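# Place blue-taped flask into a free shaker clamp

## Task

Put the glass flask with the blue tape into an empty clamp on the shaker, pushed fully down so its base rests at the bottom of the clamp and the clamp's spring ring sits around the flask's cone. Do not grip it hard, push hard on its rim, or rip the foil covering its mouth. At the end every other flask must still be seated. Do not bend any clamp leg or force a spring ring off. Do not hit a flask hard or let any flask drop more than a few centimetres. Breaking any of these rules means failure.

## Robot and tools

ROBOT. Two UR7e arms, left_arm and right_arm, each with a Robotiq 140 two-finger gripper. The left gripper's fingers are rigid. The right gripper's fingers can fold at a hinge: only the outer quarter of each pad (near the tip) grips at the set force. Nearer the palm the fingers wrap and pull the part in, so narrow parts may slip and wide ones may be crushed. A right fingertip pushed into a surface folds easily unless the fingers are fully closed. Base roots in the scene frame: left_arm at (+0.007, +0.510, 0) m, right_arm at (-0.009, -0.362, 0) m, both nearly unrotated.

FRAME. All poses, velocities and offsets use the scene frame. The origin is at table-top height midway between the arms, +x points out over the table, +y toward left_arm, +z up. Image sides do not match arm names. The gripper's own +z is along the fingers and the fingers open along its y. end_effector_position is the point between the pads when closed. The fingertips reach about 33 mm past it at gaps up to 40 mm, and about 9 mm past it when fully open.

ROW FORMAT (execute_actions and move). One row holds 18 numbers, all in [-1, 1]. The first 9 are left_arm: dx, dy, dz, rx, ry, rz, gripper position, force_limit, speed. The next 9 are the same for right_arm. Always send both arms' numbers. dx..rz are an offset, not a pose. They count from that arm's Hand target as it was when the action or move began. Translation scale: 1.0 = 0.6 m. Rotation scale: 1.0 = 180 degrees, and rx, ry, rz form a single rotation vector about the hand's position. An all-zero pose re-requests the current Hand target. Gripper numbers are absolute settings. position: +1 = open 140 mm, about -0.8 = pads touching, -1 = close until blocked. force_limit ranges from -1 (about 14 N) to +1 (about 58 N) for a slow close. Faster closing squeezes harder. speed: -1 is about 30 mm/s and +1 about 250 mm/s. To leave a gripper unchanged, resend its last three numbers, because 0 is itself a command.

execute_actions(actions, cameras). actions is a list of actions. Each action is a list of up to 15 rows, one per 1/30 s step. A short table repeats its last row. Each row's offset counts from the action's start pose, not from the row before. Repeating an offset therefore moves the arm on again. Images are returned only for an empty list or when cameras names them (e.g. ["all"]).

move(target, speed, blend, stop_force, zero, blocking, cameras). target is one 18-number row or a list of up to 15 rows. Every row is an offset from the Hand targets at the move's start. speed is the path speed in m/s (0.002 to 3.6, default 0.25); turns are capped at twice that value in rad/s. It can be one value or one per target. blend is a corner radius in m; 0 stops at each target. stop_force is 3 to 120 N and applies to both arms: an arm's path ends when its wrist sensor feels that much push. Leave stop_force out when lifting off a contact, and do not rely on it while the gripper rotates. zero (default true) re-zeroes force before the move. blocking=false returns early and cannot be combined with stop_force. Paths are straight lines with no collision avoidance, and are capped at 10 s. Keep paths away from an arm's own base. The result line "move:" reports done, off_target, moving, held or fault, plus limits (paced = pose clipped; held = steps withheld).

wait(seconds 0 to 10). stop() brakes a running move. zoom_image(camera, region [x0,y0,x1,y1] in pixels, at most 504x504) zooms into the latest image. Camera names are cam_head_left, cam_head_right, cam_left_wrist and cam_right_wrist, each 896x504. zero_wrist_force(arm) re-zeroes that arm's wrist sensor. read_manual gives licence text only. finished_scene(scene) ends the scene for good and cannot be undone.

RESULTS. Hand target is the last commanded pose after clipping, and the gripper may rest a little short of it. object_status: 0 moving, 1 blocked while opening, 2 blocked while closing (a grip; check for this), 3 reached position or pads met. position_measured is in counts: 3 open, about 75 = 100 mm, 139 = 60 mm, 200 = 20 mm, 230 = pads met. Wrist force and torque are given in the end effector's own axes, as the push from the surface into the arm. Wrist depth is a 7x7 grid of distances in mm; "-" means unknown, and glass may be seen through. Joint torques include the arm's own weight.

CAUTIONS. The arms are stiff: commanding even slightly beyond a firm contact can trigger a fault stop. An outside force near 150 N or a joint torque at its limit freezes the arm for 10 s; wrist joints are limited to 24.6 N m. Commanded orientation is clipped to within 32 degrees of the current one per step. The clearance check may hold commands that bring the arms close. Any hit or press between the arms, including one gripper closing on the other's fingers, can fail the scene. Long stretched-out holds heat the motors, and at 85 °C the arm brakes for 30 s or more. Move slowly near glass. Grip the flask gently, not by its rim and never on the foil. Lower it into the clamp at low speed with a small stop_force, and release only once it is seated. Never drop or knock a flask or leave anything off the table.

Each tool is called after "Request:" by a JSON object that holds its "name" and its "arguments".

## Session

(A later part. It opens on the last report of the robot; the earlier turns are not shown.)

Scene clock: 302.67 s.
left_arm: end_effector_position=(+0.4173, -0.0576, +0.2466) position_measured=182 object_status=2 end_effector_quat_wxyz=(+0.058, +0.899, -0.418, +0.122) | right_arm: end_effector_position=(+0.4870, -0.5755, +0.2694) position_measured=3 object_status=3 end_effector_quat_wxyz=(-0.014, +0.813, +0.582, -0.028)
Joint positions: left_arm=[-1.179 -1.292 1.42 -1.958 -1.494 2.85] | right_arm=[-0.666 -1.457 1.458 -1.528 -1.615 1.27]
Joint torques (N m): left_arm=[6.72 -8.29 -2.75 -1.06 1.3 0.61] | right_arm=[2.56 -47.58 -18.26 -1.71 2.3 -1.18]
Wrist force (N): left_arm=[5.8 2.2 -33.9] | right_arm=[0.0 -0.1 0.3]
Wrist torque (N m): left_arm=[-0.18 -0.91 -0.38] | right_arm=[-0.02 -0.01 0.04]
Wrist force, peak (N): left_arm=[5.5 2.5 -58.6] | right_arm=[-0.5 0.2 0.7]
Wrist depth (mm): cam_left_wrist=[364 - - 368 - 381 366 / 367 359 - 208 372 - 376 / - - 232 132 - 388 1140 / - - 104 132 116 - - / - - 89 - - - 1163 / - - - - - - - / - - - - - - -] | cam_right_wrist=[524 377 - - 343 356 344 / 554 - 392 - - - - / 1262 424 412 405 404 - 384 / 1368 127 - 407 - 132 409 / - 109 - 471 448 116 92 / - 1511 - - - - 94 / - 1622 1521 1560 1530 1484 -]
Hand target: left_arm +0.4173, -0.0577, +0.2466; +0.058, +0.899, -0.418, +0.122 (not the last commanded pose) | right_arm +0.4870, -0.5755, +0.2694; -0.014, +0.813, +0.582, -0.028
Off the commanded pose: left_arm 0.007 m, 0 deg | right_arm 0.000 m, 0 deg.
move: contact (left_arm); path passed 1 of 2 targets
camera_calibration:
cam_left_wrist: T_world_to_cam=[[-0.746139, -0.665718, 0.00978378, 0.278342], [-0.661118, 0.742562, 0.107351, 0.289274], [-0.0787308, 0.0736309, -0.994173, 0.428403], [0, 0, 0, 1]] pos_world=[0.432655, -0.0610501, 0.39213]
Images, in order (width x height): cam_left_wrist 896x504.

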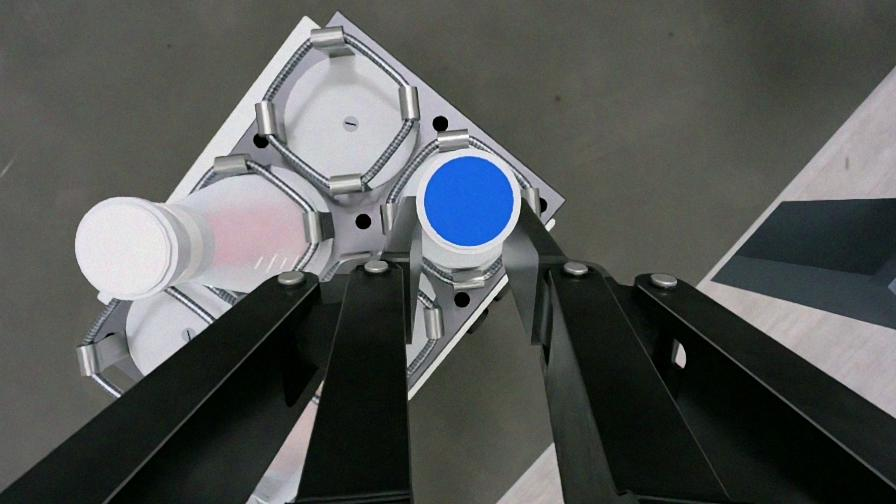

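Request:
{"name": "move", "arguments": {"target": [0,0,0.0035,0,0,0, -1,-0.1,-1, 0,0,0,0,0,0, 1,1,1], "speed": 0.02}}

Request:
{"name": "move", "arguments": {"target": [0,0,0,0,0,0, -0.25,-0.1,-1, 0,0,0,0,0,0, 1,1,1], "cameras": ["cam_left_wrist"]}}

Request:
{"name": "move", "arguments": {"target": [[-0.025,0.030,0.16, 0,0,0, -0.25,-0.1,-1, 0,0,0,0,0,0, 1,1,1],[-0.09,0.19,0.26, 0,0,0, -0.25,-0.1,-1, 0,0,0,0,0,0, 1,1,1]], "speed": 0.15, "blend": [0.02,0], "cameras": ["cam_left_wrist","cam_head_left","cam_head_right"]}}

Request:
{"name": "zoom_image", "arguments": {"camera": "cam_head_left", "region": [410, 140, 470, 190]}}

Request:
{"name": "zoom_image", "arguments": {"camera": "cam_head_left", "region": [470, 140, 530, 190]}}

Request:
{"name": "zoom_image", "arguments": {"camera": "cam_left_wrist", "region": [250, 50, 550, 300]}}

Scene clock: 307.27 s.
left_arm: end_effector_position=(+0.4173, -0.0576, +0.2487) position_measured=182 object_status=2 end_effector_quat_wxyz=(+0.058, +0.899, -0.418, +0.122) | right_arm: end_effector_position=(+0.4870, -0.5755, +0.2694) position_measured=3 object_status=3 end_effector_quat_wxyz=(-0.014, +0.813, +0.582, -0.028)
Joint positions: left_arm=[-1.179 -1.292 1.415 -1.953 -1.494 2.85] | right_arm=[-0.666 -1.457 1.458 -1.528 -1.615 1.27]
Joint torques (N m): left_arm=[-10.37 -45.32 -25.02 -4.18 0.75 -0.98] | right_arm=[1.62 -47.92 -16.7 -1.76 2.29 -1.56]
Wrist force (N): left_arm=[5.0 0.2 5.2] | right_arm=[-0.3 0.1 0.3]
Wrist torque (N m): left_arm=[-0.06 -1.16 -0.39] | right_arm=[0.03 0.06 0.04]
Wrist force, peak (N): left_arm=[5.7 2.3 -34.1] | right_arm=[-0.2 0.2 0.8]
Wrist depth (mm): cam_left_wrist=[- - 230 367 368 - - / - - - - - - - / - 212 231 132 - 380 1129 / - 145 104 133 384 391 - / 385 - 89 217 - 1157 1078 / - - - - - - - / - - - - - - -] | cam_right_wrist=[- - - 360 - 331 - / 560 - - - - - - / 1243 - - 392 - - 383 / 1309 127 - - - 133 - / - 109 - 466 - 116 92 / - 1502 - - - - 95 / - 1622 1643 1724 1530 1475 -]
Hand target: left_arm +0.4173, -0.0577, +0.2487; +0.058, +0.899, -0.418, +0.122 | right_arm +0.4870, -0.5755, +0.2694; -0.014, +0.813, +0.582, -0.028
Off the commanded pose: left_arm 0.000 m, 0 deg | right_arm 0.000 m, 0 deg.
move: done

Scene clock: 308.00 s.
left_arm: end_effector_position=(+0.4173, -0.0577, +0.2487) position_measured=160 object_status=0 end_effector_quat_wxyz=(+0.058, +0.899, -0.418, +0.122) | right_arm: end_effector_position=(+0.4870, -0.5755, +0.2694) position_measured=3 object_status=3 end_effector_quat_wxyz=(-0.014, +0.813, +0.582, -0.028)
Joint positions: left_arm=[-1.179 -1.292 1.415 -1.953 -1.494 2.85] | right_arm=[-0.666 -1.457 1.458 -1.528 -1.615 1.27]
Joint torques (N m): left_arm=[-10.36 -42.15 -17.56 -5.31 -1.16 -0.84] | right_arm=[2.8 -48.58 -16.95 -2 2.33 -1.35]
Wrist force (N): left_arm=[5.6 -0.8 3.8] | right_arm=[0.0 -0.2 0.3]
Wrist torque (N m): left_arm=[0.04 -1.17 -0.38] | right_arm=[-0.05 -0.01 0.04]
Wrist force, peak (N): left_arm=[5.1 0.2 5.3] | right_arm=[-0.4 0.0 0.7]
Wrist depth (mm): cam_left_wrist=[- - - - 368 - 369 / 377 - 236 - 372 - - / 376 207 239 133 389 - 1192 / - 137 114 134 137 - 489 / 388 - - 249 115 94 1242 / - - - - - - - / - - - 401 - - -] | cam_right_wrist=[547 360 - - - 347 344 / 550 - - 384 - 343 358 / 1262 1275 - - - - - / 1324 127 446 - - 133 - / - 109 - - - 124 92 / - 1502 - - - 481 94 / - 1654 1632 1611 1550 1502 -]
Hand target: left_arm +0.4173, -0.0577, +0.2487; +0.058, +0.899, -0.418, +0.122 | right_arm +0.4870, -0.5755, +0.2694; -0.014, +0.813, +0.582, -0.028
Off the commanded pose: left_arm 0.000 m, 0 deg | right_arm 0.000 m, 0 deg.
move: done
camera_calibration:
cam_left_wrist: T_world_to_cam=[[-0.746144, -0.665713, 0.00970949, 0.278278], [-0.661124, 0.742566, 0.107286, 0.289011], [-0.0786314, 0.0736314, -0.994181, 0.430443], [0, 0, 0, 1]] pos_world=[0.432554, -0.0610501, 0.39423]
Images, in order (width x height): cam_left_wrist 896x504.

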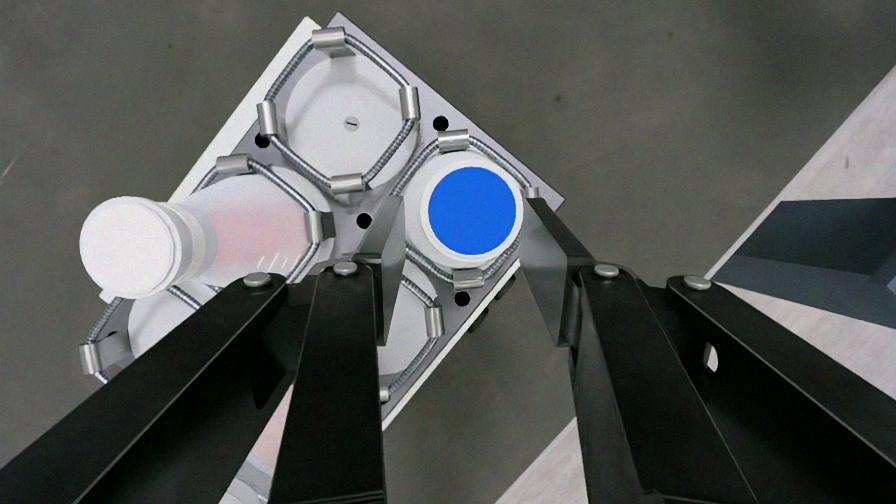

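Scene clock: 309.90 s.
left_arm: end_effector_position=(+0.3634, +0.0563, +0.4046) position_measured=160 object_status=3 end_effector_quat_wxyz=(+0.058, +0.899, -0.418, +0.122) | right_arm: end_effector_position=(+0.4870, -0.5755, +0.2694) position_measured=3 object_status=3 end_effector_quat_wxyz=(-0.014, +0.813, +0.582, -0.028)
Joint positions: left_arm=[-1.191 -1.577 1.342 -1.594 -1.491 2.839] | right_arm=[-0.666 -1.457 1.458 -1.528 -1.615 1.27]
Joint torques (N m): left_arm=[-1.14 -30.66 -28.7 -3.87 -0.4 -1.34] | right_arm=[2.54 -48.09 -18.17 -2.04 2.35 -1.46]
Wrist force (N): left_arm=[5.6 -0.6 3.4] | right_arm=[-0.3 0.0 0.3]
Wrist torque (N m): left_arm=[0.07 -1.17 -0.29] | right_arm=[0.00 0.05 0.03]
Wrist force, peak (N): left_arm=[5.8 -0.7 5.9] | right_arm=[-0.2 -0.4 0.7]
Wrist depth (mm): cam_left_wrist=[486 505 - - 355 518 1229 / 516 503 393 387 - 1242 1262 / 518 - 388 381 - 719 374 / - - 119 537 122 1282 1296 / - - - 547 115 94 1318 / - - - 554 - - - / - - - - - - -] | cam_right_wrist=[514 366 - - 356 357 344 / 547 - - - - - 367 / 1256 - - - - 391 373 / 1296 127 - - 416 133 396 / - 109 - - - 116 92 / - 1466 - - - - 94 / - 1677 1654 1580 1475 1484 -]
Hand target: left_arm +0.3633, +0.0563, +0.4047; +0.058, +0.899, -0.418, +0.122 | right_arm +0.4870, -0.5755, +0.2694; -0.014, +0.813, +0.582, -0.028
Off the commanded pose: left_arm 0.000 m, 0 deg | right_arm 0.000 m, 0 deg.
move: done
camera_calibration:
cam_left_wrist: T_world_to_cam=[[-0.746139, -0.665719, 0.00978366, 0.31233], [-0.661119, 0.742561, 0.107351, 0.152034], [-0.0787308, 0.0736309, -0.994173, 0.572845], [0, 0, 0, 1]] pos_world=[0.378655, 0.0528499, 0.55013]
Images, in order (width x height): cam_head_left 896x504, cam_head_right 896x504, cam_left_wrist 896x504.

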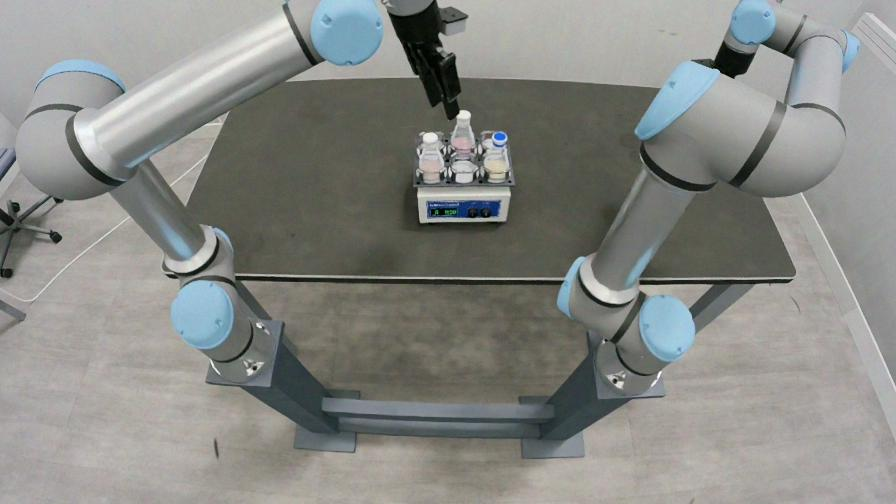

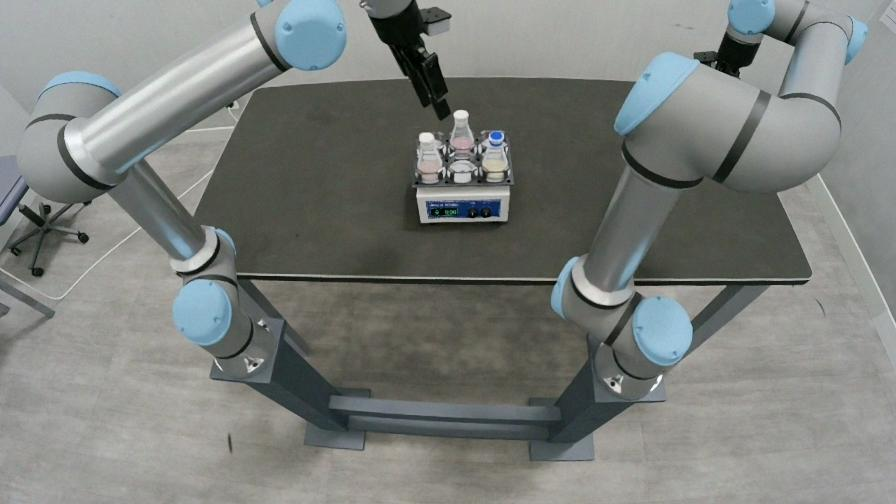

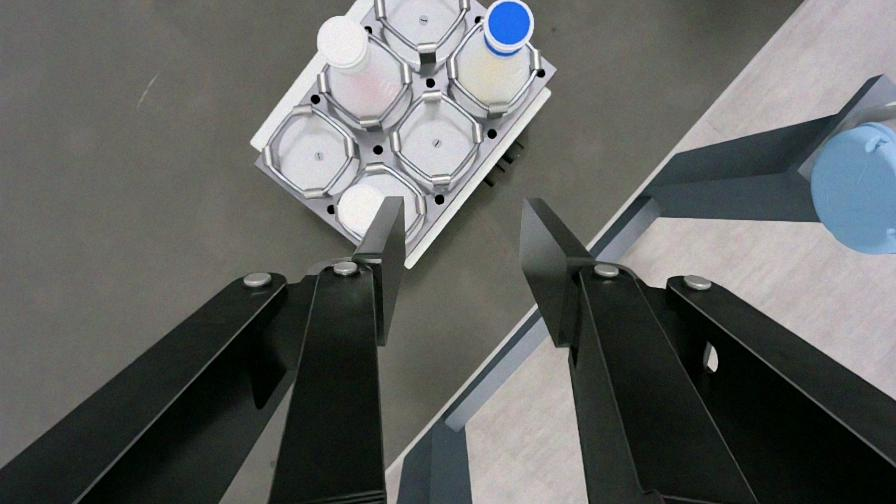

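Scaled by 8.400 from the camera's 896x504 image, which has a finer 1280x720 frame.

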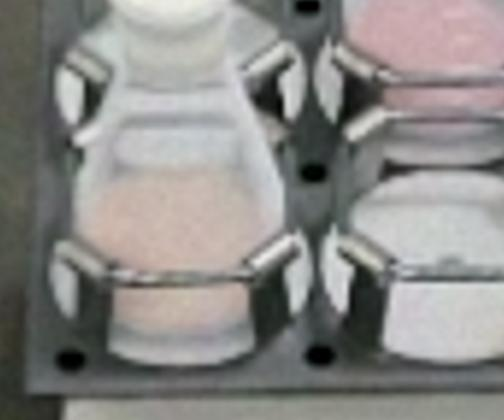

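Scaled by 8.400 from the camera's 896x504 image, which has a finer 1280x720 frame.

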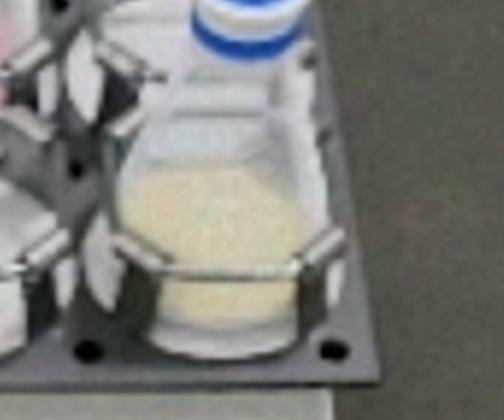

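Scaled by 1.680 from the camera's 896x504 image, which has a finer 1280x720 frame.

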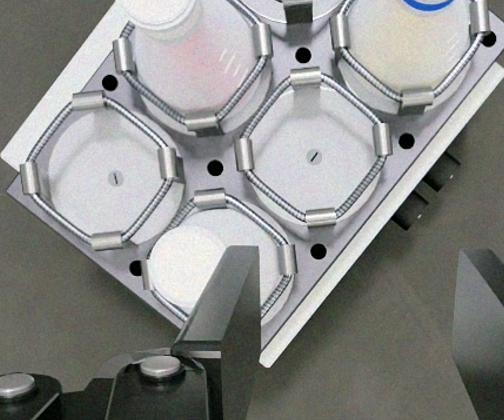

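Request:
{"name": "finished_scene", "arguments": {"scene": 2}}

The scene is finished: the task was done.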